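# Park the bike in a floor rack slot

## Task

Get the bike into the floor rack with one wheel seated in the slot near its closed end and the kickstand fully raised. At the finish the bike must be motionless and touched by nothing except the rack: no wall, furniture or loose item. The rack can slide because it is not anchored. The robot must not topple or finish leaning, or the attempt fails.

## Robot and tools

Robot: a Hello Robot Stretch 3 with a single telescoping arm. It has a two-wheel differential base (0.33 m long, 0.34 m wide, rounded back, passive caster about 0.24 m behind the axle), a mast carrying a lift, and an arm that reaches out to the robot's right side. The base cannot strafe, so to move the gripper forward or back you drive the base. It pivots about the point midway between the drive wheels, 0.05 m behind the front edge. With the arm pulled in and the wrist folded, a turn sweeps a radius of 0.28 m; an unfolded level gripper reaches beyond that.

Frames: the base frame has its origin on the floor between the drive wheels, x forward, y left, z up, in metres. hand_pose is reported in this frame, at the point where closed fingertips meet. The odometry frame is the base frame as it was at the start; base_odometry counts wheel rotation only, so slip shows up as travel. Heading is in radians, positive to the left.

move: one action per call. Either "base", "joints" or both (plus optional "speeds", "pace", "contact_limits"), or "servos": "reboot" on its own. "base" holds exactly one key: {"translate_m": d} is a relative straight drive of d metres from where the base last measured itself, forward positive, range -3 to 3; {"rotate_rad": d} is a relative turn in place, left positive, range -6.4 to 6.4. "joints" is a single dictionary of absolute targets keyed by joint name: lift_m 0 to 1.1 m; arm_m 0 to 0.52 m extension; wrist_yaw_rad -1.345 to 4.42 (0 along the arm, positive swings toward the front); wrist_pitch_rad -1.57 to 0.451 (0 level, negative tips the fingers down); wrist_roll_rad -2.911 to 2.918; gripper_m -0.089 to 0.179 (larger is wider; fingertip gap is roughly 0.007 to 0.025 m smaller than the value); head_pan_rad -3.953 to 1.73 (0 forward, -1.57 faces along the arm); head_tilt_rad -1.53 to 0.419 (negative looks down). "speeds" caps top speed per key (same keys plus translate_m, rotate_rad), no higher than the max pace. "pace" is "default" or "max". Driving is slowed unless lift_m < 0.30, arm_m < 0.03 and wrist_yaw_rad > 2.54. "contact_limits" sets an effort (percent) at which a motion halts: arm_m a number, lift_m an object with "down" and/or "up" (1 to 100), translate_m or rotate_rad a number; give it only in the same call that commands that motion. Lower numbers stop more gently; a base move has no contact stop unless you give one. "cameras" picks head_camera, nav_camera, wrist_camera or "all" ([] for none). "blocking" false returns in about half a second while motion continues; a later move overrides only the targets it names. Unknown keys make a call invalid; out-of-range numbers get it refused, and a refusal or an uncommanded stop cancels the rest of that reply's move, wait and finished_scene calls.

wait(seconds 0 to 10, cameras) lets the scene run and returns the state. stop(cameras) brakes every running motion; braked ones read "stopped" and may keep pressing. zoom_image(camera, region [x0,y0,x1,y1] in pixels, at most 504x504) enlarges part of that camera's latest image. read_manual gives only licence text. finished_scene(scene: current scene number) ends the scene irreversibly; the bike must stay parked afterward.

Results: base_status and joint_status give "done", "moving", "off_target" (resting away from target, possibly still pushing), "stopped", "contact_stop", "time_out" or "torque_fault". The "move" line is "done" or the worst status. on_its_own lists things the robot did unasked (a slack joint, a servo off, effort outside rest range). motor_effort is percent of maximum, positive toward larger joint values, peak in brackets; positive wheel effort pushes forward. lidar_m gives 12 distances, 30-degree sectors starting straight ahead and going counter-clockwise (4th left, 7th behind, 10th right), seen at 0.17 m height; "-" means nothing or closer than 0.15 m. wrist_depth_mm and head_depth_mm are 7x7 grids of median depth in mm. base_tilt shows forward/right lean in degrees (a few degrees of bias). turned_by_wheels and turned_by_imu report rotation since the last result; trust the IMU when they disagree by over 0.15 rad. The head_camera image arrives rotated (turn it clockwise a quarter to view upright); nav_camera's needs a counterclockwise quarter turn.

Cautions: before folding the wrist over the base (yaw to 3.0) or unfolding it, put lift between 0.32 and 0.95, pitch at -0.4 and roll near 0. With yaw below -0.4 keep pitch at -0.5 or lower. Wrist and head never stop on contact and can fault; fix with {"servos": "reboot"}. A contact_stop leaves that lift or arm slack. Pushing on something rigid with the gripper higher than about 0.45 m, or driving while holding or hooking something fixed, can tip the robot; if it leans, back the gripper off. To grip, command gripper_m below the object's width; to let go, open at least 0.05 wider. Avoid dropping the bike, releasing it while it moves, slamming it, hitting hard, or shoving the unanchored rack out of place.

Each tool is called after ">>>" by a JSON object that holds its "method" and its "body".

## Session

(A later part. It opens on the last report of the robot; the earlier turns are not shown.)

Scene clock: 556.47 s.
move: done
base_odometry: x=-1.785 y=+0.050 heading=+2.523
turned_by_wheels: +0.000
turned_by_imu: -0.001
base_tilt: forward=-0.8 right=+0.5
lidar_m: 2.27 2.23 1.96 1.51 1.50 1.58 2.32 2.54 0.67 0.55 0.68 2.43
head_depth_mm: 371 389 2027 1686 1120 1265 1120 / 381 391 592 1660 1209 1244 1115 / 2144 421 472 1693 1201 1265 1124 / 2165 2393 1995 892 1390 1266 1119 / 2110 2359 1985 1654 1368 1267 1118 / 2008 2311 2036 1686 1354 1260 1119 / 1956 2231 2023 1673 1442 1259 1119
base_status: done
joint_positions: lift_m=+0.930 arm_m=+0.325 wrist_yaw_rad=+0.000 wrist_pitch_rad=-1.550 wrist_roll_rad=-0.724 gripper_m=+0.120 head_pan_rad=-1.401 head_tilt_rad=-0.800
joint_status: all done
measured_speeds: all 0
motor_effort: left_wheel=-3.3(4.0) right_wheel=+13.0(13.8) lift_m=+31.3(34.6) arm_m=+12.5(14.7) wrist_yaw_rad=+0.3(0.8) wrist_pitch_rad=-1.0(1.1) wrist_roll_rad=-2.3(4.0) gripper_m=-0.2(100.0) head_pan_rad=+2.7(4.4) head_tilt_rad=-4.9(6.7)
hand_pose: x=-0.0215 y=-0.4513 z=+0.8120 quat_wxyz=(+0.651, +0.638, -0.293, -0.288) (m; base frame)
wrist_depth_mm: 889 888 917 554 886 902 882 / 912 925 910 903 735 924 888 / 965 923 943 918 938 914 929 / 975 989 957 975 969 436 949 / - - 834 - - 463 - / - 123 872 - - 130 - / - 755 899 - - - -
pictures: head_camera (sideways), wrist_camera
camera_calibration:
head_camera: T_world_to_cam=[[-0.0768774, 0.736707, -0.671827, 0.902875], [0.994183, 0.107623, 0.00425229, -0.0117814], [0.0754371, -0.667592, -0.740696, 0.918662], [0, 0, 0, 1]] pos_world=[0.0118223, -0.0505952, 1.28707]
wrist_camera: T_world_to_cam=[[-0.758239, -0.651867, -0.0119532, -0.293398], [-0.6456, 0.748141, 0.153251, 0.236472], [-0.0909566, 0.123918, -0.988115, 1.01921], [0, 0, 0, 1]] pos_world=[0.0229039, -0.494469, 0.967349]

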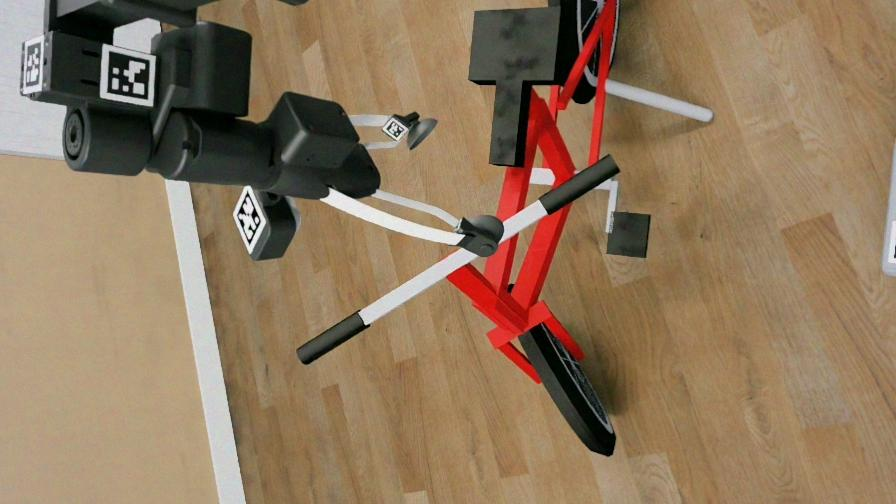

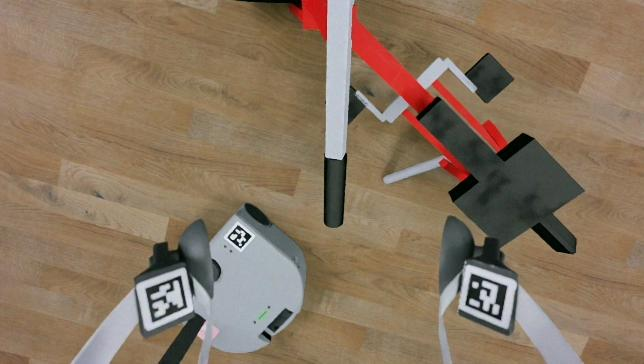

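>>> {"method": "move", "body": {"joints": {"arm_m":0.333,"lift_m":0.76}, "contact_limits": {"lift_m":{"down":18}}, "cameras": ["wrist_camera","head_camera"]}}

Scene clock: 576.93 s.
move: done
base_odometry: x=-1.785 y=+0.050 heading=+2.523
turned_by_wheels: +0.000
turned_by_imu: -0.001
base_tilt: forward=-0.8 right=+0.5
lidar_m: 2.27 2.23 1.96 1.51 1.50 1.58 2.31 2.54 0.67 0.55 0.68 2.44
head_depth_mm: 2408 2553 1879 401 348 313 1103 / 2309 2551 510 1615 1226 1238 1123 / 2241 2495 1863 582 1204 1264 1114 / 2162 2391 2049 842 1199 1271 1119 / 2074 2358 1984 1689 1371 1263 1122 / 2008 2322 2030 1686 1364 1263 1122 / 1941 2210 2023 1685 1446 1258 1119
base_status: not commanded
joint_positions: lift_m=+0.760 arm_m=+0.333 wrist_yaw_rad=+0.000 wrist_pitch_rad=-1.550 wrist_roll_rad=-0.724 gripper_m=+0.120 head_pan_rad=-1.400 head_tilt_rad=-0.800
joint_status: all done
measured_speeds: all 0
motor_effort: left_wheel=-3.0(3.8) right_wheel=+13.0(13.7) lift_m=+24.9(27.7) arm_m=+12.1(14.4) wrist_yaw_rad=-0.2(0.9) wrist_pitch_rad=-1.0(1.1) wrist_roll_rad=-2.2(2.4) gripper_m=-1.6(1.7) head_pan_rad=+3.2(4.1) head_tilt_rad=-4.5(4.5)
contact_limits: lift_m down 18 (down: maximum 72; up: maximum 65)
hand_pose: x=-0.0215 y=-0.4593 z=+0.6420 quat_wxyz=(+0.651, +0.638, -0.293, -0.288) (m; base frame)
wrist_depth_mm: 752 742 755 144 291 720 739 / 774 760 744 159 575 542 738 / 795 787 771 176 780 - 755 / 800 786 796 775 798 609 267 / 816 807 789 822 814 328 280 / 843 123 688 844 833 129 297 / 891 710 694 859 851 860 840
pictures: head_camera (sideways), wrist_camera
camera_calibration:
head_camera: T_world_to_cam=[[-0.0773195, 0.736691, -0.671795, 0.902837], [0.994117, 0.108225, 0.00426234, -0.011766], [0.0758448, -0.667514, -0.740725, 0.918699], [0, 0, 0, 1]] pos_world=[0.0118251, -0.0505937, 1.28707]
wrist_camera: T_world_to_cam=[[-0.758239, -0.651867, -0.0119532, -0.300645], [-0.6456, 0.748141, 0.153251, 0.268509], [-0.0909566, 0.123918, -0.988115, 0.852221], [0, 0, 0, 1]] pos_world=[0.0229039, -0.502469, 0.797349]

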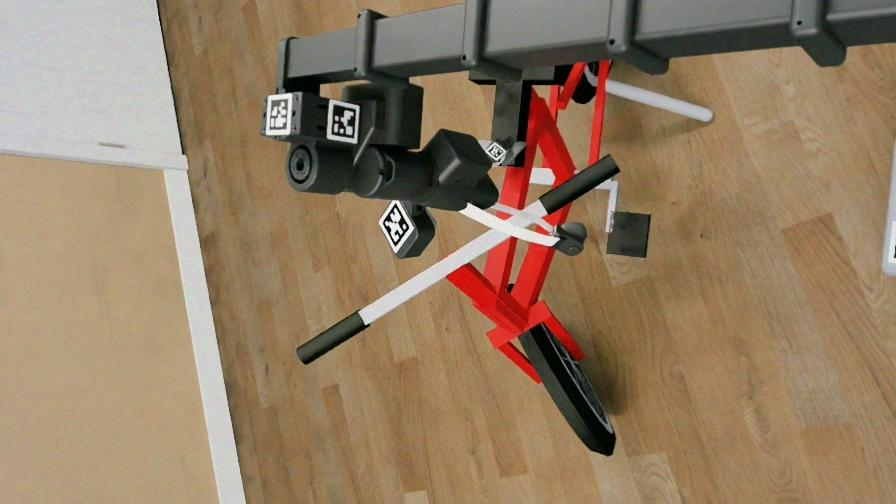

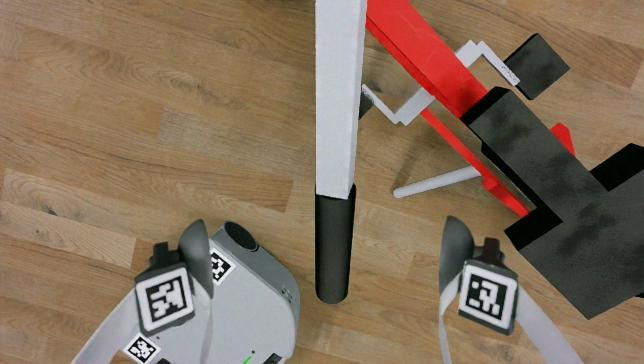

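>>> {"method": "move", "body": {"joints": {"lift_m":0.705}, "contact_limits": {"lift_m":{"down":18}}, "cameras": ["wrist_camera"]}}

>>> {"method": "move", "body": {"joints": {"gripper_m":0.0}, "cameras": ["wrist_camera","head_camera"]}}

Scene clock: 586.43 s.
move: done
base_odometry: x=-1.785 y=+0.050 heading=+2.523
turned_by_wheels: +0.000
turned_by_imu: -0.001
base_tilt: forward=-0.8 right=+0.4
lidar_m: 2.27 2.23 1.94 1.51 1.50 1.58 2.32 2.54 0.67 0.55 0.68 2.44
head_depth_mm: 2400 2588 2047 515 411 350 308 / 2292 2517 1869 567 1100 1229 1118 / 2242 2503 2047 607 1195 1258 1120 / 2137 2371 2041 890 1196 1263 1114 / 2064 2373 1961 1679 1357 1257 1116 / 2039 2306 2031 1695 1356 1261 1114 / 1932 2204 2026 1680 1433 1260 1115
base_status: not commanded
joint_positions: lift_m=+0.705 arm_m=+0.333 wrist_yaw_rad=+0.000 wrist_pitch_rad=-1.550 wrist_roll_rad=-0.724 gripper_m=+0.120 head_pan_rad=-1.400 head_tilt_rad=-0.800
joint_status: all done
measured_speeds: all 0
motor_effort: left_wheel=-2.8(3.6) right_wheel=+12.5(13.8) lift_m=+23.3(28.0) arm_m=+11.6(12.6) wrist_yaw_rad=+0.3(0.7) wrist_pitch_rad=-0.9(1.1) wrist_roll_rad=-1.8(2.4) gripper_m=-0.7(1.6) head_pan_rad=+2.6(3.6) head_tilt_rad=-1.3(3.9)
contact_limits: lift_m down 18 (down: maximum 72; up: maximum 65)
hand_pose: x=-0.0215 y=-0.4593 z=+0.5870 quat_wxyz=(+0.651, +0.638, -0.293, -0.288) (m; base frame)
wrist_depth_mm: 685 682 688 - 235 674 677 / 716 710 704 103 551 258 690 / 744 741 738 114 728 221 212 / 750 753 732 129 746 730 218 / 773 766 750 - 733 737 232 / 784 122 624 766 774 129 241 / 807 642 650 813 801 814 788
pictures: wrist_camera
camera_calibration:
wrist_camera: T_world_to_cam=[[-0.758239, -0.651867, -0.0119532, -0.301303], [-0.6456, 0.748141, 0.153251, 0.276938], [-0.0909566, 0.123918, -0.988115, 0.797874], [0, 0, 0, 1]] pos_world=[0.0229039, -0.502469, 0.742349]

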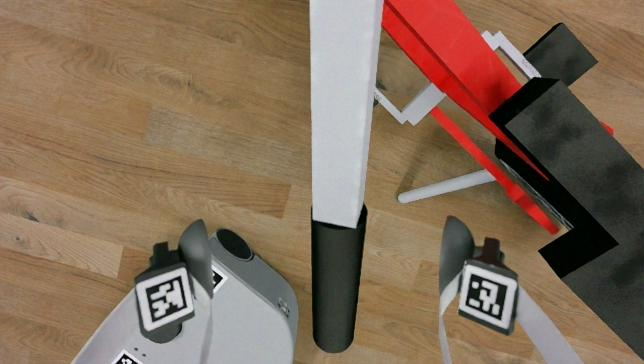

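Scene clock: 588.17 s.
move: done
base_odometry: x=-1.785 y=+0.050 heading=+2.523
turned_by_wheels: +0.000
turned_by_imu: +0.000
base_tilt: forward=-0.8 right=+0.5
lidar_m: 2.27 2.23 1.95 1.51 1.50 1.59 2.32 2.54 0.67 0.55 0.69 2.43
head_depth_mm: 2392 2582 2048 516 410 350 308 / 2310 2568 1877 565 1106 1223 1120 / 2241 2480 2030 607 1111 1264 1117 / 2182 2389 2044 946 1364 1261 1117 / 2086 2384 2019 1680 1365 1260 1117 / 2004 2310 2040 1686 1365 1266 1114 / 1947 2220 2037 1700 1439 1260 1115
base_status: not commanded
joint_positions: lift_m=+0.705 arm_m=+0.333 wrist_yaw_rad=+0.000 wrist_pitch_rad=-1.549 wrist_roll_rad=-0.724 gripper_m=+0.001 head_pan_rad=-1.400 head_tilt_rad=-0.800
joint_status: all done
measured_speeds: all 0
motor_effort: left_wheel=-2.6(3.7) right_wheel=+12.9(13.3) lift_m=+27.8(28.7) arm_m=+12.2(13.1) wrist_yaw_rad=+0.0(0.8) wrist_pitch_rad=-1.2(1.2) wrist_roll_rad=-2.1(2.4) gripper_m=-12.3(96.3) head_pan_rad=+2.4(3.6) head_tilt_rad=-2.2(3.6)
contact_limits: lift_m down 18 (down: maximum 72; up: maximum 65)
hand_pose: x=-0.0215 y=-0.4595 z=+0.5870 quat_wxyz=(+0.651, +0.638, -0.293, -0.288) (m; base frame)
wrist_depth_mm: 696 702 697 - 236 693 679 / 710 718 715 107 710 256 695 / 736 727 722 115 726 221 213 / 753 756 744 130 728 741 217 / 771 760 755 149 745 763 233 / 795 787 129 - 131 777 240 / 834 819 638 807 802 803 799
pictures: head_camera (sideways), wrist_camera
camera_calibration:
head_camera: T_world_to_cam=[[-0.0773195, 0.736691, -0.671795, 0.902837], [0.994117, 0.108225, 0.00426234, -0.011766], [0.0758448, -0.667514, -0.740725, 0.918699], [0, 0, 0, 1]] pos_world=[0.0118251, -0.0505937, 1.28707]
wrist_camera: T_world_to_cam=[[-0.758235, -0.65188, -0.0114924, -0.301718], [-0.645604, 0.748243, 0.152734, 0.277451], [-0.0909649, 0.123228, -0.988201, 0.797601], [0, 0, 0, 1]] pos_world=[0.0229038, -0.502571, 0.742347]

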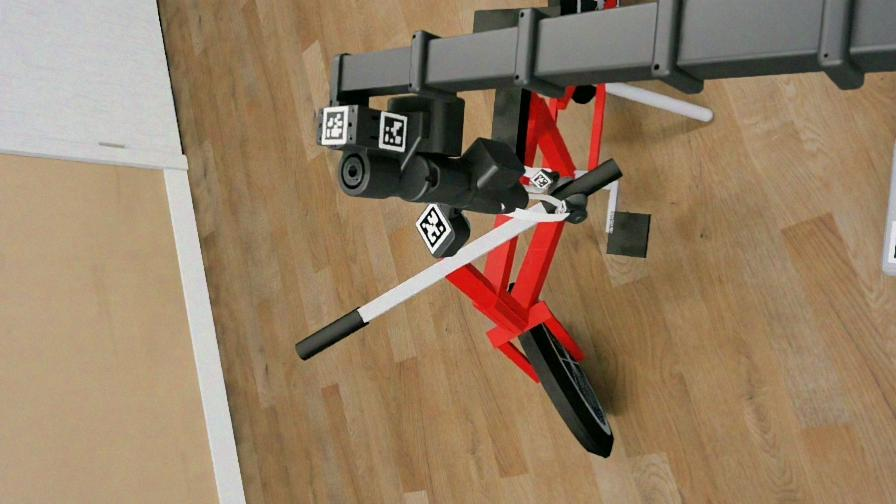

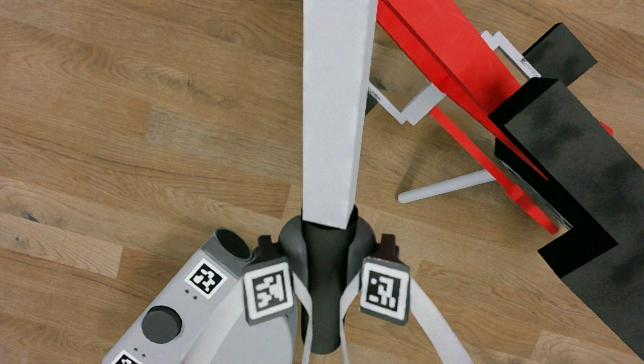

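>>> {"method": "move", "body": {"joints": {"gripper_m":-0.03}, "cameras": []}}

>>> {"method": "move", "body": {"base": {"translate_m":0.03}, "joints": {"arm_m":0.340,"lift_m":0.735,"wrist_roll_rad":-0.5}, "speeds": {"translate_m":0.03,"lift_m":0.03,"wrist_roll_rad":0.2,"arm_m":0.02}, "cameras": ["wrist_camera","head_camera"]}}

Scene clock: 598.10 s.
move: done
base_odometry: x=-1.785 y=+0.050 heading=+2.523
turned_by_wheels: +0.000
turned_by_imu: -0.001
base_tilt: forward=-0.9 right=+0.5
lidar_m: 2.27 2.23 1.95 1.51 1.50 1.58 2.32 2.54 0.67 0.55 0.68 2.43
head_depth_mm: 2405 2567 2055 514 412 349 308 / 2325 2514 2055 566 1102 1233 1119 / 2237 2470 2045 606 1108 1266 1117 / 2159 2404 2033 946 1395 1263 1114 / 2075 2342 2037 1676 1356 1263 1114 / 1998 2293 2027 1691 1349 1259 1119 / 1947 2232 2031 1686 1443 1264 1121
base_status: not commanded
joint_positions: lift_m=+0.705 arm_m=+0.333 wrist_yaw_rad=+0.000 wrist_pitch_rad=-1.547 wrist_roll_rad=-0.724 gripper_m=-0.029 head_pan_rad=-1.400 head_tilt_rad=-0.800
joint_status: all done
measured_speeds: all 0
motor_effort: left_wheel=-3.5(3.8) right_wheel=+12.7(13.8) lift_m=+33.9(36.0) arm_m=+12.4(12.5) wrist_yaw_rad=-0.1(0.9) wrist_pitch_rad=-1.4(1.7) wrist_roll_rad=-2.0(2.5) gripper_m=-17.9(100.0) head_pan_rad=+2.1(3.5) head_tilt_rad=-1.4(3.0)
contact_limits: lift_m down 18 (down: maximum 72; up: maximum 65)
hand_pose: x=-0.0215 y=-0.4601 z=+0.5870 quat_wxyz=(+0.652, +0.637, -0.293, -0.287) (m; base frame)
wrist_depth_mm: 682 686 703 - 237 683 689 / 704 711 708 107 704 263 700 / 727 723 728 114 715 217 213 / 738 749 739 131 754 583 216 / 780 748 755 146 761 758 232 / 768 782 612 130 773 780 240 / 800 654 643 802 812 806 803
pictures: none
No camera images: "cameras" was empty.

Scene clock: 599.73 s.
move: done
base_odometry: x=-1.810 y=+0.067 heading=+2.522
turned_by_wheels: +0.000
turned_by_imu: +0.000
base_tilt: forward=-0.9 right=+0.5
lidar_m: 2.24 2.20 1.97 1.53 1.51 1.60 2.34 2.57 0.69 0.55 0.70 2.42
head_depth_mm: 2384 2563 1983 446 377 326 298 / 2288 2513 537 558 1361 1246 1118 / 2204 2463 1984 596 1192 1262 1127 / 2143 2385 1988 1037 1383 1261 1119 / 2084 2367 2047 1698 1362 1263 1120 / 2007 2291 2033 1686 1357 1264 1117 / 1940 2225 2032 1686 1444 1261 1116
base_status: done
joint_positions: lift_m=+0.735 arm_m=+0.340 wrist_yaw_rad=-0.003 wrist_pitch_rad=-1.555 wrist_roll_rad=-0.495 gripper_m=-0.029 head_pan_rad=-1.400 head_tilt_rad=-0.800
joint_status: all done
measured_speeds: translate_m=+0.000 rotate_rad=+0.000 lift_m=-0.001 arm_m=+0.000 wrist_yaw_rad=+0.000 wrist_pitch_rad=+0.000 wrist_roll_rad=+0.000 head_pan_rad=+0.000 head_tilt_rad=+0.000
motor_effort: left_wheel=-0.5(4.3) right_wheel=+11.5(14.2) lift_m=+35.6(52.0) arm_m=+8.4(14.7) wrist_yaw_rad=+2.1(2.6) wrist_pitch_rad=+0.0(3.9) wrist_roll_rad=-1.8(2.8) gripper_m=-18.5(20.4) head_pan_rad=+2.9(3.4) head_tilt_rad=-2.0(2.3)
hand_pose: x=-0.0215 y=-0.4651 z=+0.6171 quat_wxyz=(+0.612, +0.602, -0.365, -0.360) (m; base frame)
wrist_depth_mm: 720 710 713 706 111 272 703 / 735 728 738 721 529 322 228 / 763 765 751 129 748 766 238 / 782 785 777 136 776 762 442 / 798 810 817 149 785 808 780 / 840 826 128 131 814 815 831 / 862 851 676 678 844 837 838
pictures: head_camera (sideways), wrist_camera
camera_calibration:
head_camera: T_world_to_cam=[[-0.0773195, 0.736691, -0.671795, 0.902837], [0.994117, 0.108225, 0.00426234, -0.011766], [0.0758448, -0.667514, -0.740725, 0.918699], [0, 0, 0, 1]] pos_world=[0.0118251, -0.0505937, 1.28707]
wrist_camera: T_world_to_cam=[[-0.887515, -0.460433, -0.0178353, -0.214886], [-0.457408, 0.875691, 0.154737, 0.339151], [-0.0556278, 0.14549, -0.987795, 0.838926], [0, 0, 0, 1]] pos_world=[0.0110837, -0.517986, 0.772375]

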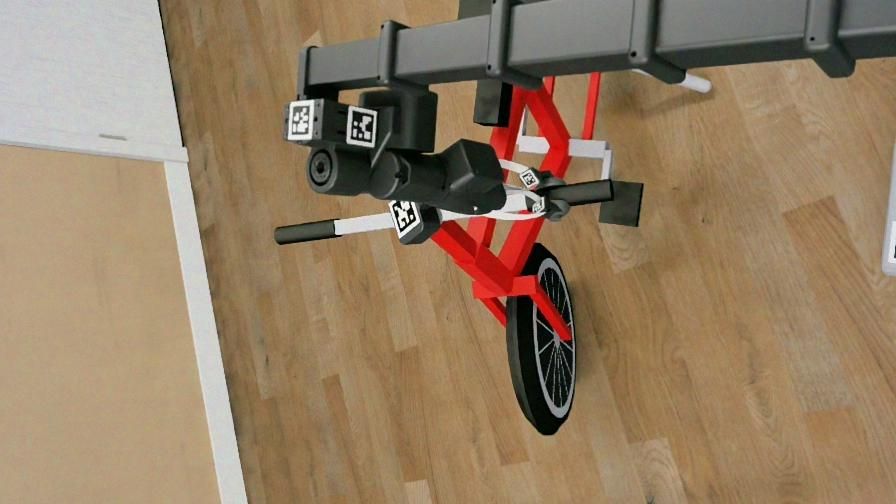

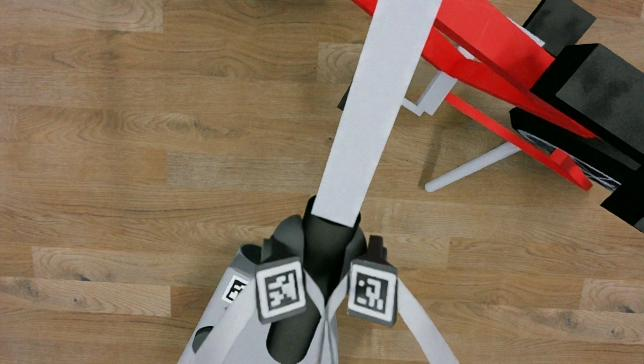

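>>> {"method": "move", "body": {"base": {"translate_m":0.02}, "joints": {"arm_m":0.352,"lift_m":0.765,"wrist_roll_rad":-0.2}, "speeds": {"translate_m":0.03,"lift_m":0.03,"wrist_roll_rad":0.2,"arm_m":0.02}, "cameras": ["wrist_camera","head_camera"]}}

Scene clock: 610.77 s.
move: done
base_odometry: x=-1.826 y=+0.079 heading=+2.522
turned_by_wheels: +0.000
turned_by_imu: -0.001
base_tilt: forward=-0.7 right=+0.5
lidar_m: 2.22 2.18 1.98 1.54 1.52 1.61 2.35 0.94 0.65 0.56 0.75 2.41
head_depth_mm: 2369 2548 511 395 343 307 1106 / 2288 2493 521 1651 1361 1268 1125 / 2201 2521 548 596 1204 1260 1118 / 2138 2373 2038 1685 1366 1265 1120 / 2041 2343 2031 1699 1363 1265 1122 / 1988 2296 2025 1684 1413 1257 1118 / 1903 2193 2045 1683 1442 1260 1113
base_status: done
joint_positions: lift_m=+0.765 arm_m=+0.352 wrist_yaw_rad=-0.007 wrist_pitch_rad=-1.554 wrist_roll_rad=-0.191 gripper_m=-0.029 head_pan_rad=-1.400 head_tilt_rad=-0.800
joint_status: all done
measured_speeds: all 0
motor_effort: left_wheel=-1.4(4.2) right_wheel=+8.8(11.8) lift_m=+35.4(51.0) arm_m=+8.0(14.1) wrist_yaw_rad=+5.8(6.1) wrist_pitch_rad=-0.1(4.1) wrist_roll_rad=-3.2(5.4) gripper_m=-19.4(19.5) head_pan_rad=+2.5(3.3) head_tilt_rad=-0.4(1.5)
hand_pose: x=-0.0215 y=-0.4771 z=+0.6471 quat_wxyz=(+0.548, +0.540, -0.455, -0.448) (m; base frame)
wrist_depth_mm: 745 756 746 724 123 294 - / 765 758 761 767 131 759 442 / 785 782 779 760 786 763 761 / 797 811 816 145 793 788 809 / 833 852 820 151 825 822 820 / 859 868 127 131 850 837 843 / 876 891 - 711 714 890 866
pictures: head_camera (sideways), wrist_camera
camera_calibration:
head_camera: T_world_to_cam=[[-0.0773195, 0.736691, -0.671795, 0.902837], [0.994117, 0.108225, 0.00426234, -0.011766], [0.0758448, -0.667514, -0.740725, 0.918699], [0, 0, 0, 1]] pos_world=[0.0118251, -0.0505937, 1.28707]
wrist_camera: T_world_to_cam=[[-0.985191, -0.170042, -0.0220265, -0.0806668], [-0.171403, 0.973297, 0.152686, 0.399088], [-0.00452469, 0.1542, -0.988029, 0.875585], [0, 0, 0, 1]] pos_world=[-0.00710554, -0.537163, 0.802391]

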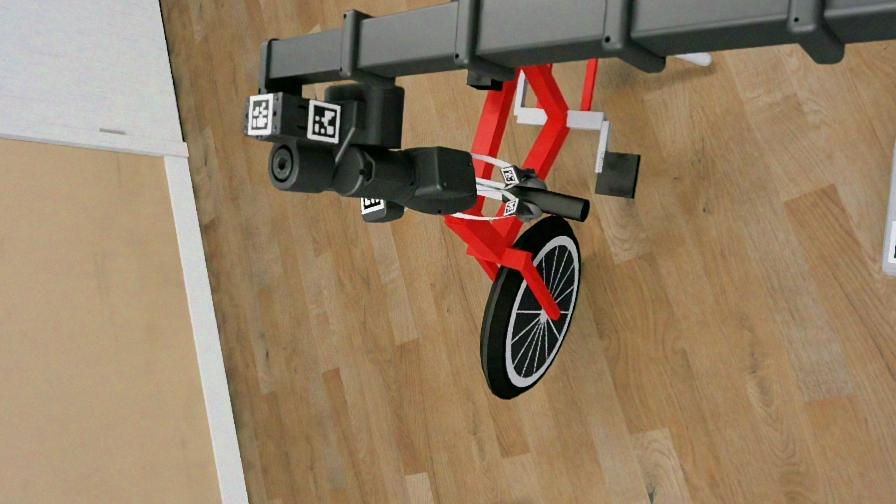

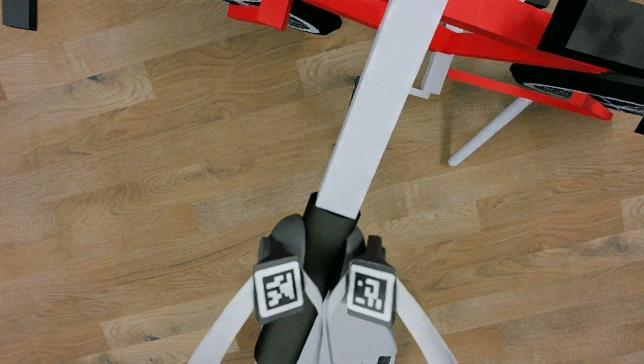

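>>> {"method": "move", "body": {"base": {"translate_m":-0.035}, "joints": {"arm_m":0.362,"lift_m":0.79,"wrist_roll_rad":0.0}, "speeds": {"translate_m":0.03,"lift_m":0.03,"wrist_roll_rad":0.2,"arm_m":0.02}, "cameras": ["wrist_camera","head_camera"]}}

Scene clock: 618.83 s.
move: done
base_odometry: x=-1.797 y=+0.058 heading=+2.522
turned_by_wheels: +0.000
turned_by_imu: -0.002
base_tilt: forward=-0.8 right=+0.5
lidar_m: 2.26 2.21 1.96 1.52 1.51 1.59 2.33 0.93 0.57 0.56 0.77 2.43
head_depth_mm: 2384 2557 438 363 324 1217 1104 / 2308 2535 522 1655 1277 1256 1120 / 2226 2479 541 640 1390 1268 1120 / 2141 2387 2053 1694 1291 1262 1119 / 2069 2343 2029 1685 1389 1260 1120 / 2018 2305 2018 1695 1444 1258 1123 / 1934 2231 2039 1702 1435 1267 1110
base_status: done
joint_positions: lift_m=+0.790 arm_m=+0.362 wrist_yaw_rad=-0.009 wrist_pitch_rad=-1.555 wrist_roll_rad=+0.014 gripper_m=-0.029 head_pan_rad=-1.400 head_tilt_rad=-0.800
joint_status: all done
measured_speeds: all 0
motor_effort: left_wheel=-8.6(9.1) right_wheel=+3.0(7.4) lift_m=+31.4(48.2) arm_m=+8.8(13.5) wrist_yaw_rad=+8.2(8.3) wrist_pitch_rad=-0.3(3.9) wrist_roll_rad=-4.9(5.4) gripper_m=-17.6(20.3) head_pan_rad=+2.1(2.8) head_tilt_rad=+0.7(2.6)
hand_pose: x=-0.0215 y=-0.4870 z=+0.6720 quat_wxyz=(+0.498, +0.490, -0.510, -0.502) (m; base frame)
wrist_depth_mm: 790 788 467 412 139 459 - / 803 811 783 800 576 782 774 / 813 819 795 782 812 796 803 / 842 830 837 154 831 851 808 / 857 862 847 - 849 850 858 / 874 885 127 130 855 858 855 / 902 895 120 727 730 884 896
pictures: head_camera (sideways), wrist_camera
camera_calibration:
head_camera: T_world_to_cam=[[-0.0773195, 0.736691, -0.671795, 0.902837], [0.994117, 0.108225, 0.00426234, -0.011766], [0.0758448, -0.667514, -0.740725, 0.918699], [0, 0, 0, 1]] pos_world=[0.0118251, -0.0505937, 1.28707]
wrist_camera: T_world_to_cam=[[-0.998976, 0.0375321, -0.0252787, 0.0212238], [0.0332562, 0.987769, 0.152337, 0.41666], [0.0306871, 0.15134, -0.988005, 0.90115], [0, 0, 0, 1]] pos_world=[-0.0203082, -0.548741, 0.827405]

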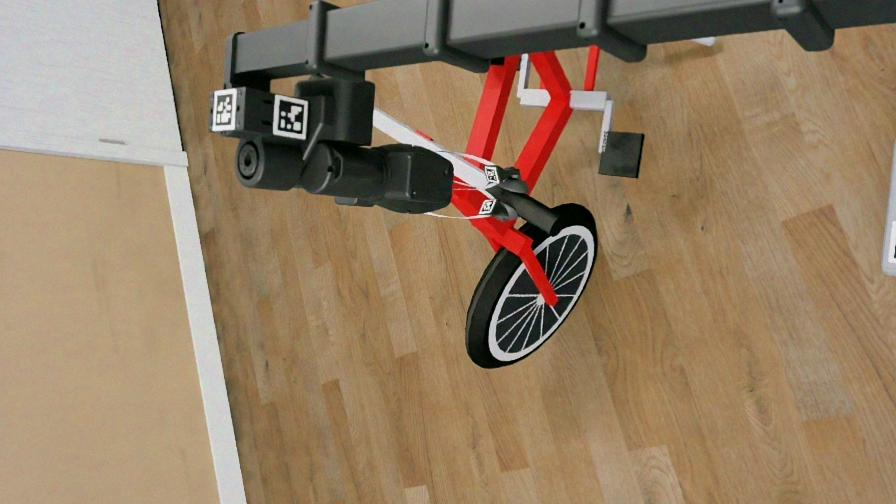

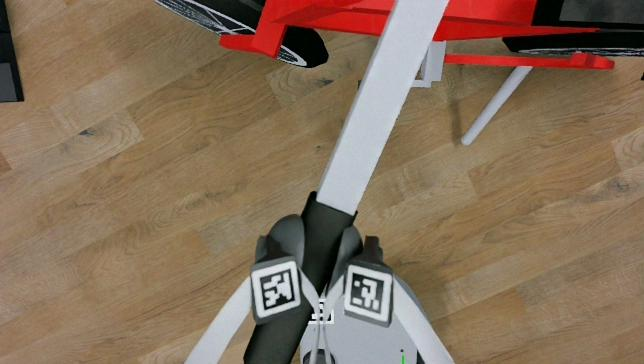

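>>> {"method": "move", "body": {"base": {"translate_m":-0.03}, "joints": {"wrist_roll_rad":-0.35}, "speeds": {"translate_m":0.03,"lift_m":0.03,"wrist_roll_rad":0.3,"arm_m":0.02}, "cameras": ["wrist_camera","head_camera"]}}

"speeds": lift_m has a speed but no command beside it: command lift_m too, or leave its speed out
Scene clock: 627.80 s.
base_odometry: x=-1.797 y=+0.058 heading=+2.522
turned_by_wheels: +0.000
turned_by_imu: -0.001
base_tilt: forward=-0.8 right=+0.4
lidar_m: 2.26 2.21 1.96 1.52 1.50 1.59 2.32 0.94 0.57 0.56 0.77 2.42
head_depth_mm: 2401 2565 439 363 324 1223 1104 / 2300 2523 521 1667 1282 1266 1121 / 2220 2510 542 645 1394 1266 1118 / 2166 2357 2021 1689 1290 1258 1126 / 2082 2335 2048 1696 1384 1259 1115 / 2010 2338 2028 1696 1437 1261 1113 / 1946 2235 2024 1690 1446 1251 1120
base_status: done
joint_positions: lift_m=+0.790 arm_m=+0.362 wrist_yaw_rad=-0.009 wrist_pitch_rad=-1.555 wrist_roll_rad=+0.014 gripper_m=-0.029 head_pan_rad=-1.400 head_tilt_rad=-0.800
joint_status: all done
measured_speeds: all 0
motor_effort: left_wheel=-8.1(9.1) right_wheel=+2.6(7.4) lift_m=+32.0(48.2) arm_m=+2.2(13.5) wrist_yaw_rad=+7.4(8.3) wrist_pitch_rad=+0.0(3.9) wrist_roll_rad=-5.0(5.4) gripper_m=-18.2(20.3) head_pan_rad=+2.3(2.8) head_tilt_rad=+0.2(2.6)
hand_pose: x=-0.0214 y=-0.4869 z=+0.6721 quat_wxyz=(+0.498, +0.490, -0.509, -0.502) (m; base frame)
wrist_depth_mm: 766 757 488 408 138 348 - / 794 778 770 784 143 782 774 / 814 807 797 806 805 791 805 / 817 825 832 164 822 831 816 / 881 859 859 154 855 843 841 / 883 886 127 131 850 881 853 / 921 903 - 746 737 896 898
pictures: none

>>> {"method": "move", "body": {"base": {"translate_m":-0.03}, "joints": {"wrist_roll_rad":-0.35}, "speeds": {"translate_m":0.03,"wrist_roll_rad":0.3}, "cameras": ["wrist_camera","head_camera"]}}

Scene clock: 634.87 s.
move: off_target
base_odometry: x=-1.773 y=+0.041 heading=+2.522
turned_by_wheels: +0.000
turned_by_imu: -0.001
base_tilt: forward=-0.8 right=+0.5
lidar_m: 2.28 2.24 1.95 1.50 1.49 1.58 2.30 0.94 0.57 0.56 0.74 2.44
head_depth_mm: 2428 2567 438 364 324 1221 1105 / 2297 2547 520 1682 1367 1264 1114 / 2229 2493 541 646 1363 1262 1122 / 2167 2427 2046 1705 1296 1252 1122 / 2096 2355 2039 1694 1364 1268 1123 / 2027 2309 2029 1695 1436 1259 1121 / 1950 2233 2024 1694 1444 1254 1117
base_status: done
joint_positions: lift_m=+0.790 arm_m=+0.362 wrist_yaw_rad=-0.016 wrist_pitch_rad=-1.555 wrist_roll_rad=-0.310 gripper_m=-0.029 head_pan_rad=-1.400 head_tilt_rad=-0.800
joint_status: wrist_roll_rad off_target (ended at -0.310, target -0.350)
measured_speeds: all 0
on_its_own: wrist_yaw_rad is at rest, and its effort (+14.0) is outside its rest range (-9 to +9)
motor_effort: left_wheel=-5.6(10.8) right_wheel=-0.4(6.2) lift_m=+39.2(39.6) arm_m=-8.5(9.6) wrist_yaw_rad=+14.0(14.2) wrist_pitch_rad=-0.1(0.2) wrist_roll_rad=-13.8(14.0) gripper_m=-17.4(18.9) head_pan_rad=+1.4(2.5) head_tilt_rad=+1.7(2.5)
hand_pose: x=-0.0213 y=-0.4871 z=+0.6721 quat_wxyz=(+0.572, +0.563, -0.424, -0.419) (m; base frame)
wrist_depth_mm: 766 786 765 402 279 140 749 / 799 790 769 783 145 325 - / 819 802 795 797 147 801 493 / 827 833 827 812 818 827 824 / 861 867 859 154 828 843 857 / 883 902 126 132 849 860 874 / 914 910 169 720 903 908 907
pictures: head_camera (sideways), wrist_camera
camera_calibration:
head_camera: T_world_to_cam=[[-0.0772984, 0.736497, -0.672009, 0.903103], [0.994111, 0.108278, 0.00431996, -0.0118375], [0.0759453, -0.667718, -0.74053, 0.918438], [0, 0, 0, 1]] pos_world=[0.0118251, -0.050593, 1.28708]
wrist_camera: T_world_to_cam=[[-0.961037, -0.27567, -0.0203451, -0.133738], [-0.275465, 0.949008, 0.153308, 0.390504], [-0.0229548, 0.152939, -0.987969, 0.90081], [0, 0, 0, 1]] pos_world=[-0.00027946, -0.545228, 0.827384]

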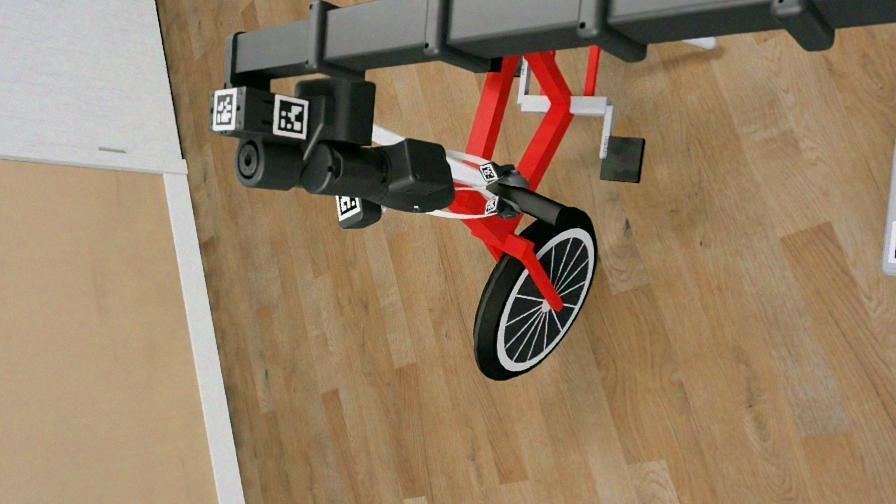

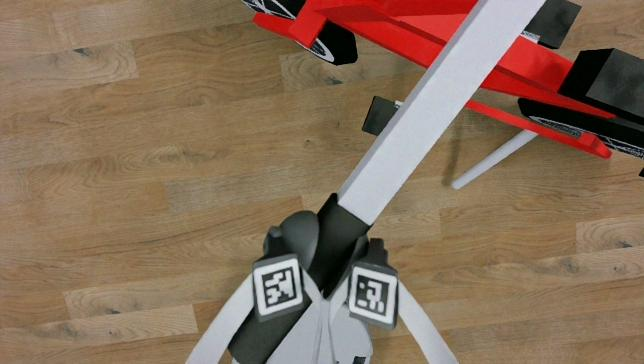

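>>> {"method": "move", "body": {"joints": {"arm_m":0.40,"wrist_roll_rad":-0.3}, "speeds": {"arm_m":0.03}, "cameras": ["wrist_camera","head_camera"]}}

Scene clock: 644.37 s.
move: off_target
base_odometry: x=-1.773 y=+0.041 heading=+2.522
turned_by_wheels: +0.000
turned_by_imu: -0.001
base_tilt: forward=-0.8 right=+0.5
lidar_m: 2.28 2.24 1.95 1.51 1.49 1.57 2.30 0.96 0.71 0.69 0.73 2.44
head_depth_mm: 2427 2573 446 366 324 1200 1099 / 2325 2498 555 1690 1363 1268 1122 / 2237 2476 580 746 1196 1261 1118 / 2150 2429 2053 1659 1366 1266 1116 / 2074 2369 2039 1704 1363 1269 1122 / 2001 2306 2039 1699 1428 1258 1119 / 1959 2234 2031 1687 1438 1259 1119
base_status: not commanded
joint_positions: lift_m=+0.790 arm_m=+0.400 wrist_yaw_rad=-0.010 wrist_pitch_rad=-1.555 wrist_roll_rad=-0.278 gripper_m=-0.029 head_pan_rad=-1.400 head_tilt_rad=-0.800
joint_status: wrist_roll_rad off_target (ended at -0.278, target -0.300); the others done
measured_speeds: all 0
motor_effort: left_wheel=-6.2(7.2) right_wheel=+1.0(1.5) lift_m=+31.4(43.1) arm_m=+13.6(16.1) wrist_yaw_rad=+9.0(14.2) wrist_pitch_rad=-0.1(0.2) wrist_roll_rad=-7.4(13.7) gripper_m=-17.2(19.5) head_pan_rad=+1.2(2.7) head_tilt_rad=+1.8(3.1)
hand_pose: x=-0.0214 y=-0.5250 z=+0.6721 quat_wxyz=(+0.567, +0.558, -0.432, -0.426) (m; base frame)
wrist_depth_mm: 768 759 577 395 134 558 752 / 799 794 765 790 326 378 - / 828 818 813 808 787 796 426 / 828 834 836 151 805 823 807 / 853 867 838 153 837 837 831 / 877 881 127 131 866 879 881 / 898 913 172 733 897 896 882
pictures: head_camera (sideways), wrist_camera
camera_calibration:
head_camera: T_world_to_cam=[[-0.0772836, 0.736353, -0.672169, 0.903301], [0.994113, 0.108265, 0.00430344, -0.0118169], [0.0759412, -0.667879, -0.740385, 0.918245], [0, 0, 0, 1]] pos_world=[0.011825, -0.0505926, 1.28708]
wrist_camera: T_world_to_cam=[[-0.967704, -0.251228, -0.0207976, -0.131311], [-0.251398, 0.955667, 0.153296, 0.430512], [-0.0186367, 0.153574, -0.987961, 0.907134], [0, 0, 0, 1]] pos_world=[-0.00193453, -0.583727, 0.827486]

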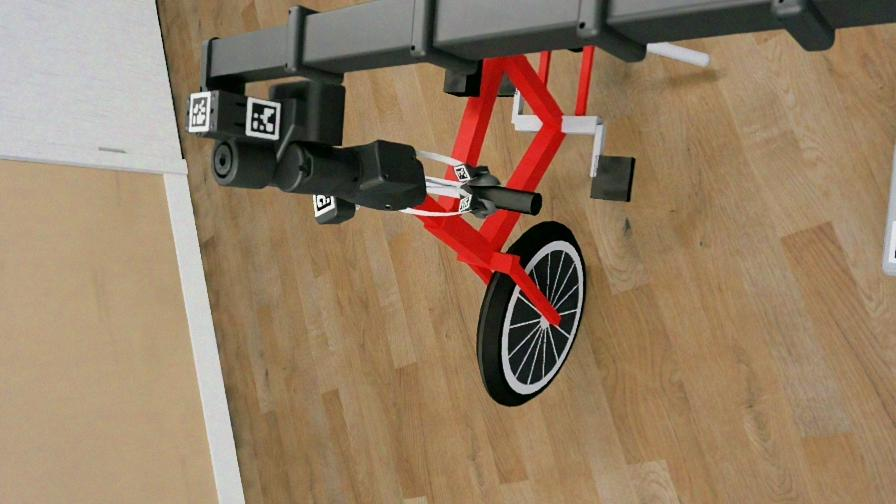

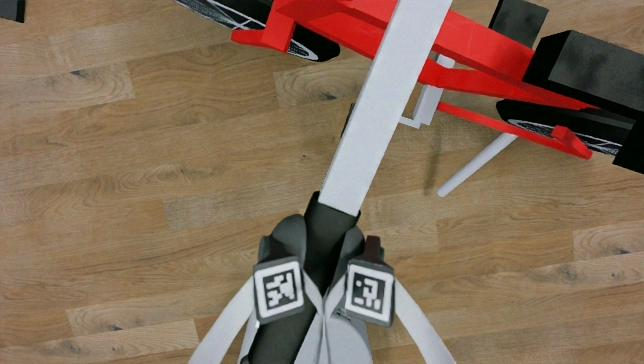

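>>> {"method": "move", "body": {"joints": {"arm_m":0.425,"lift_m":0.80,"wrist_roll_rad":-0.25}, "speeds": {"arm_m":0.03,"lift_m":0.02}, "cameras": ["wrist_camera","head_camera"]}}

Scene clock: 652.87 s.
move: done
base_odometry: x=-1.773 y=+0.041 heading=+2.522
turned_by_wheels: +0.000
turned_by_imu: -0.001
base_tilt: forward=-0.8 right=+0.5
lidar_m: 2.28 2.24 1.95 1.51 1.49 1.57 2.31 0.98 0.71 0.70 0.75 2.44
head_depth_mm: 2381 2596 435 363 316 1220 1106 / 2336 548 1878 1608 1363 1268 1121 / 2255 2431 598 772 1382 1261 1121 / 2167 2434 2048 1652 1366 1256 1120 / 2086 2351 2039 1691 1354 1261 1117 / 2023 2312 2030 1688 1419 1258 1121 / 1929 2246 2040 1691 1442 1257 1123
base_status: not commanded
joint_positions: lift_m=+0.800 arm_m=+0.425 wrist_yaw_rad=-0.009 wrist_pitch_rad=-1.553 wrist_roll_rad=-0.238 gripper_m=-0.029 head_pan_rad=-1.400 head_tilt_rad=-0.800
joint_status: all done
measured_speeds: all 0
motor_effort: left_wheel=-6.0(7.2) right_wheel=+1.6(1.7) lift_m=+32.1(42.8) arm_m=+12.3(14.9) wrist_yaw_rad=+7.6(9.5) wrist_pitch_rad=-0.4(1.7) wrist_roll_rad=-4.0(6.4) gripper_m=-18.5(19.0) head_pan_rad=+1.1(2.1) head_tilt_rad=+2.7(2.7)
hand_pose: x=-0.0214 y=-0.5504 z=+0.6821 quat_wxyz=(+0.559, +0.549, -0.443, -0.436) (m; base frame)
wrist_depth_mm: 764 796 476 320 140 576 765 / 797 804 798 822 144 376 - / 833 814 814 805 809 821 387 / 849 848 835 152 823 819 816 / 867 861 848 153 854 836 863 / 906 877 127 130 891 884 882 / 932 909 167 746 896 917 917
pictures: head_camera (sideways), wrist_camera
camera_calibration:
head_camera: T_world_to_cam=[[-0.0772836, 0.736353, -0.672169, 0.903301], [0.994113, 0.108265, 0.00430344, -0.0118169], [0.0759412, -0.667879, -0.740385, 0.918245], [0, 0, 0, 1]] pos_world=[0.011825, -0.0505926, 1.28708]
wrist_camera: T_world_to_cam=[[-0.976749, -0.21334, -0.0211413, -0.116612], [-0.214047, 0.964929, 0.151974, 0.459996], [-0.0120222, 0.152966, -0.988158, 0.920763], [0, 0, 0, 1]] pos_world=[-0.00437053, -0.609587, 0.837487]

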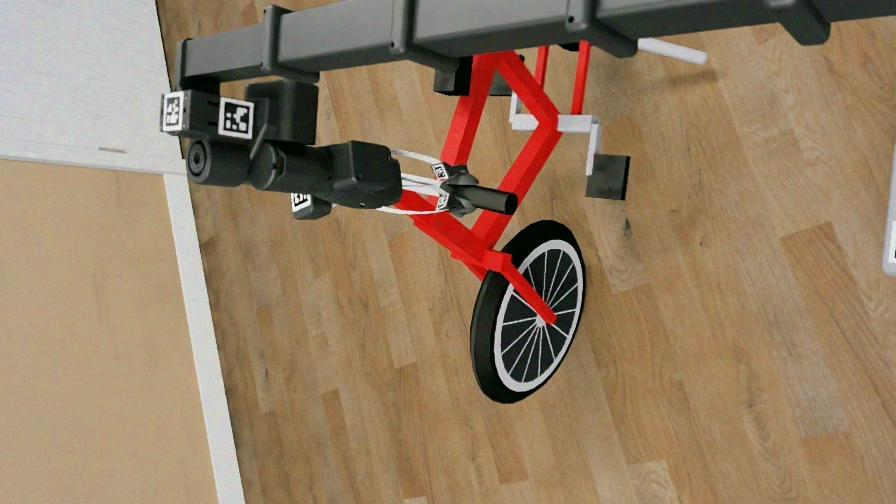

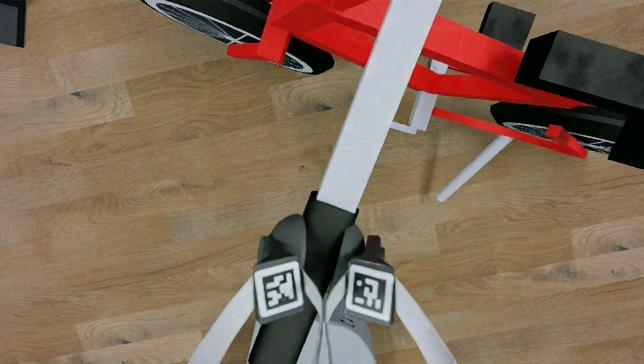

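>>> {"method": "move", "body": {"joints": {"head_pan_rad":-1.0,"head_tilt_rad":-0.75}, "cameras": ["head_camera","nav_camera"]}}

Scene clock: 658.97 s.
move: done
base_odometry: x=-1.773 y=+0.041 heading=+2.522
turned_by_wheels: +0.000
turned_by_imu: -0.001
base_tilt: forward=-0.8 right=+0.5
lidar_m: 2.28 2.24 1.95 1.51 1.49 1.57 2.30 0.97 0.72 0.70 0.74 2.44
head_depth_mm: 1961 2250 2196 1768 1049 1240 1130 / 1979 2282 2184 1768 1155 1286 1138 / 1975 2315 2189 1759 1287 1286 1130 / 2008 2305 2168 1774 1458 1299 1132 / 2018 2326 2201 1786 1489 1289 1136 / 2030 2349 2191 1779 1502 1291 1131 / 2049 2350 2158 1646 1483 1293 1135
base_status: not commanded
joint_positions: lift_m=+0.800 arm_m=+0.425 wrist_yaw_rad=-0.009 wrist_pitch_rad=-1.553 wrist_roll_rad=-0.238 gripper_m=-0.029 head_pan_rad=-0.988 head_tilt_rad=-0.750
joint_status: all done
measured_speeds: all 0
motor_effort: left_wheel=-6.2(7.0) right_wheel=+1.0(2.2) lift_m=+39.0(39.7) arm_m=-2.8(3.0) wrist_yaw_rad=+7.8(8.7) wrist_pitch_rad=-0.4(0.4) wrist_roll_rad=-3.9(4.4) gripper_m=-18.3(19.2) head_pan_rad=+1.3(5.8) head_tilt_rad=+1.7(3.1)
hand_pose: x=-0.0214 y=-0.5504 z=+0.6821 quat_wxyz=(+0.559, +0.549, -0.443, -0.436) (m; base frame)
wrist_depth_mm: 791 773 480 332 140 581 767 / 799 795 811 800 312 374 - / 827 813 816 829 811 819 391 / 859 843 826 153 832 829 824 / 888 868 850 153 834 852 836 / 908 883 127 130 876 882 857 / 927 913 885 742 916 923 891
pictures: head_camera (sideways), nav_camera (sideways)
camera_calibration:
head_camera: T_world_to_cam=[[-0.34642, 0.615062, -0.708302, 0.952016], [0.867609, 0.497193, 0.00740898, -0.0150938], [0.35672, -0.611962, -0.705871, 0.871676], [0, 0, 0, 1]] pos_world=[0.0319483, -0.0446111, 1.28972]
nav_camera: T_world_to_cam=[[0.362506, -0.555696, 0.748192, -0.931399], [-0.833361, -0.552688, -0.00671995, 0.0641084], [0.417251, -0.621079, -0.663448, 0.823148], [0, 0, 0, 1]] pos_world=[0.0476038, 0.0290969, 1.24341]

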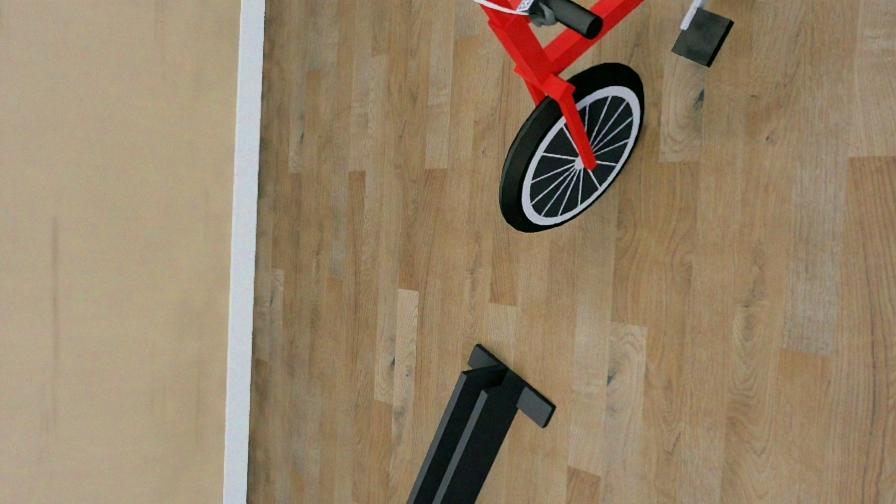

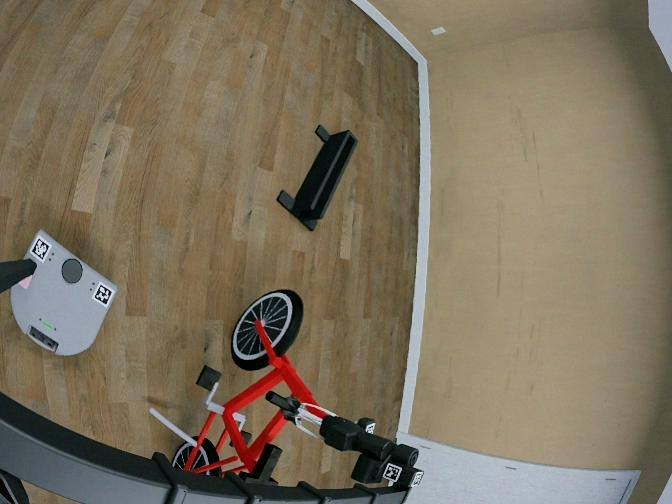

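>>> {"method": "move", "body": {"joints": {"lift_m":0.775}, "speeds": {"lift_m":0.02}, "cameras": ["head_camera","wrist_camera"]}}

Scene clock: 676.77 s.
move: done
base_odometry: x=-1.773 y=+0.041 heading=+2.522
turned_by_wheels: +0.000
turned_by_imu: -0.001
base_tilt: forward=-0.8 right=+0.5
lidar_m: 2.29 2.24 1.95 1.51 1.49 1.57 2.30 2.53 0.68 0.73 0.73 2.44
head_depth_mm: 1973 2279 2185 1648 1092 1238 1135 / 1985 2270 2196 1766 1213 1269 1134 / 1994 2271 2166 1778 1239 1289 1126 / 2025 2314 2187 1778 1364 1291 1135 / 2019 2289 2179 1788 1493 1288 1127 / 2035 2331 2192 1778 1499 1288 1132 / 2041 2345 2179 1642 1486 1286 1127
base_status: not commanded
joint_positions: lift_m=+0.775 arm_m=+0.425 wrist_yaw_rad=-0.002 wrist_pitch_rad=-1.555 wrist_roll_rad=-0.246 gripper_m=-0.029 head_pan_rad=-1.000 head_tilt_rad=-0.750
joint_status: all done
measured_speeds: all 0
motor_effort: left_wheel=-5.6(6.8) right_wheel=+1.8(2.3) lift_m=+27.3(37.5) arm_m=+9.0(12.4) wrist_yaw_rad=+1.9(8.4) wrist_pitch_rad=+0.0(0.3) wrist_roll_rad=-1.7(4.3) gripper_m=-15.2(19.2) head_pan_rad=-2.6(3.5) head_tilt_rad=+0.9(3.3)
hand_pose: x=-0.0216 y=-0.5499 z=+0.6571 quat_wxyz=(+0.561, +0.553, -0.439, -0.432) (m; base frame)
wrist_depth_mm: 766 - 383 269 295 551 738 / 785 784 757 463 532 380 - / 790 793 795 586 783 770 267 / 818 802 808 815 794 805 812 / 847 862 846 151 834 819 838 / 867 872 866 130 853 867 854 / 902 904 893 173 873 890 863
pictures: head_camera (sideways), wrist_camera
camera_calibration:
head_camera: T_world_to_cam=[[-0.339209, 0.619068, -0.708302, 0.952031], [0.87335, 0.487036, 0.00742603, -0.015203], [0.349566, -0.616077, -0.705871, 0.87166], [0, 0, 0, 1]] pos_world=[0.0315128, -0.0449581, 1.28972]
wrist_camera: T_world_to_cam=[[-0.973523, -0.227588, -0.0213869, -0.124753], [-0.228142, 0.961484, 0.153297, 0.460306], [-0.0143256, 0.154118, -0.987949, 0.896424], [0, 0, 0, 1]] pos_world=[-0.00359331, -0.609124, 0.812389]

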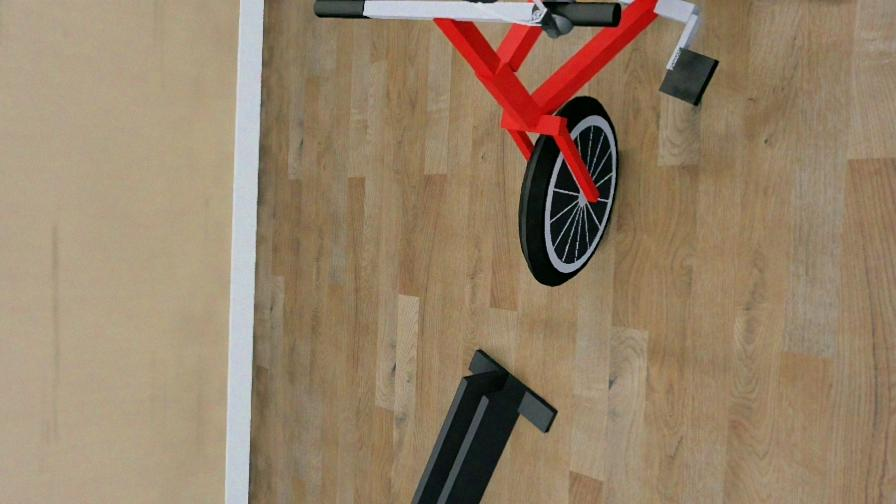

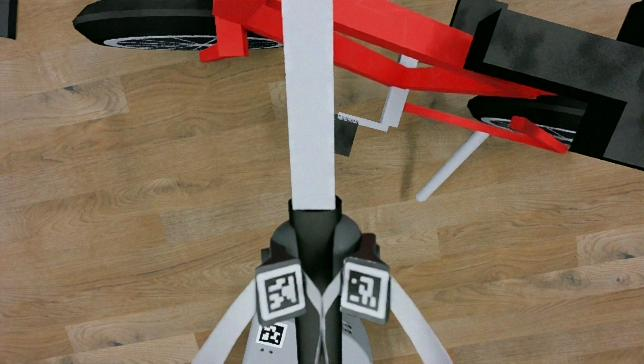

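>>> {"method": "move", "body": {"joints": {"arm_m":0.445,"lift_m":0.783}, "speeds": {"lift_m":0.02,"arm_m":0.03}, "cameras": ["head_camera","wrist_camera"]}}

Scene clock: 688.30 s.
move: done
base_odometry: x=-1.773 y=+0.041 heading=+2.522
turned_by_wheels: +0.000
turned_by_imu: -0.001
base_tilt: forward=-0.8 right=+0.6
lidar_m: 2.28 2.24 1.95 1.51 1.49 1.57 2.30 2.53 0.69 0.73 0.74 2.43
head_depth_mm: 1971 2245 2210 1720 1397 1238 1132 / 1981 2274 2180 1783 1180 1265 1131 / 1982 2264 2184 1772 1258 1284 1121 / 2014 2299 2209 1783 1399 1293 1131 / 2016 2323 2189 1781 1502 1290 1129 / 2028 2355 2178 1777 1499 1284 1133 / 2031 2335 2189 1644 1489 1288 1130
base_status: not commanded
joint_positions: lift_m=+0.783 arm_m=+0.445 wrist_yaw_rad=-0.002 wrist_pitch_rad=-1.555 wrist_roll_rad=-0.246 gripper_m=-0.029 head_pan_rad=-1.000 head_tilt_rad=-0.750
joint_status: all done
measured_speeds: all 0
motor_effort: left_wheel=-4.9(6.6) right_wheel=+1.5(2.3) lift_m=+24.9(38.9) arm_m=+13.7(15.4) wrist_yaw_rad=+1.7(2.1) wrist_pitch_rad=-0.1(0.2) wrist_roll_rad=-1.8(2.1) gripper_m=-16.2(17.5) head_pan_rad=-2.8(3.4) head_tilt_rad=+2.0(2.3)
hand_pose: x=-0.0216 y=-0.5700 z=+0.6652 quat_wxyz=(+0.562, +0.553, -0.439, -0.432) (m; base frame)
wrist_depth_mm: 771 - 383 130 301 575 737 / 790 782 776 136 520 350 - / 810 804 800 140 779 618 274 / 827 833 808 147 826 818 824 / 855 839 862 151 873 838 824 / 887 886 866 130 865 864 855 / 907 908 719 169 901 892 885
pictures: head_camera (sideways), wrist_camera
camera_calibration:
head_camera: T_world_to_cam=[[-0.339179, 0.619085, -0.708302, 0.952031], [0.873362, 0.487014, 0.00745044, -0.0152357], [0.349565, -0.616077, -0.70587, 0.87166], [0, 0, 0, 1]] pos_world=[0.0315127, -0.0449582, 1.28972]
wrist_camera: T_world_to_cam=[[-0.973498, -0.227701, -0.0212834, -0.129311], [-0.228239, 0.961473, 0.153224, 0.478443], [-0.0144259, 0.154021, -0.987962, 0.907473], [0, 0, 0, 1]] pos_world=[-0.00359373, -0.629224, 0.820488]

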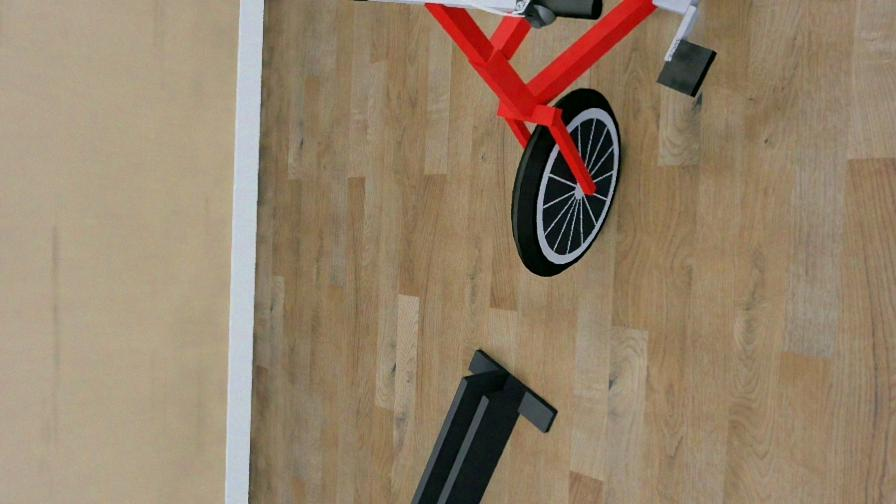

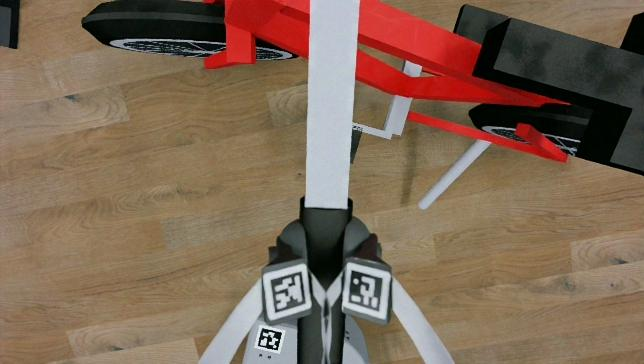

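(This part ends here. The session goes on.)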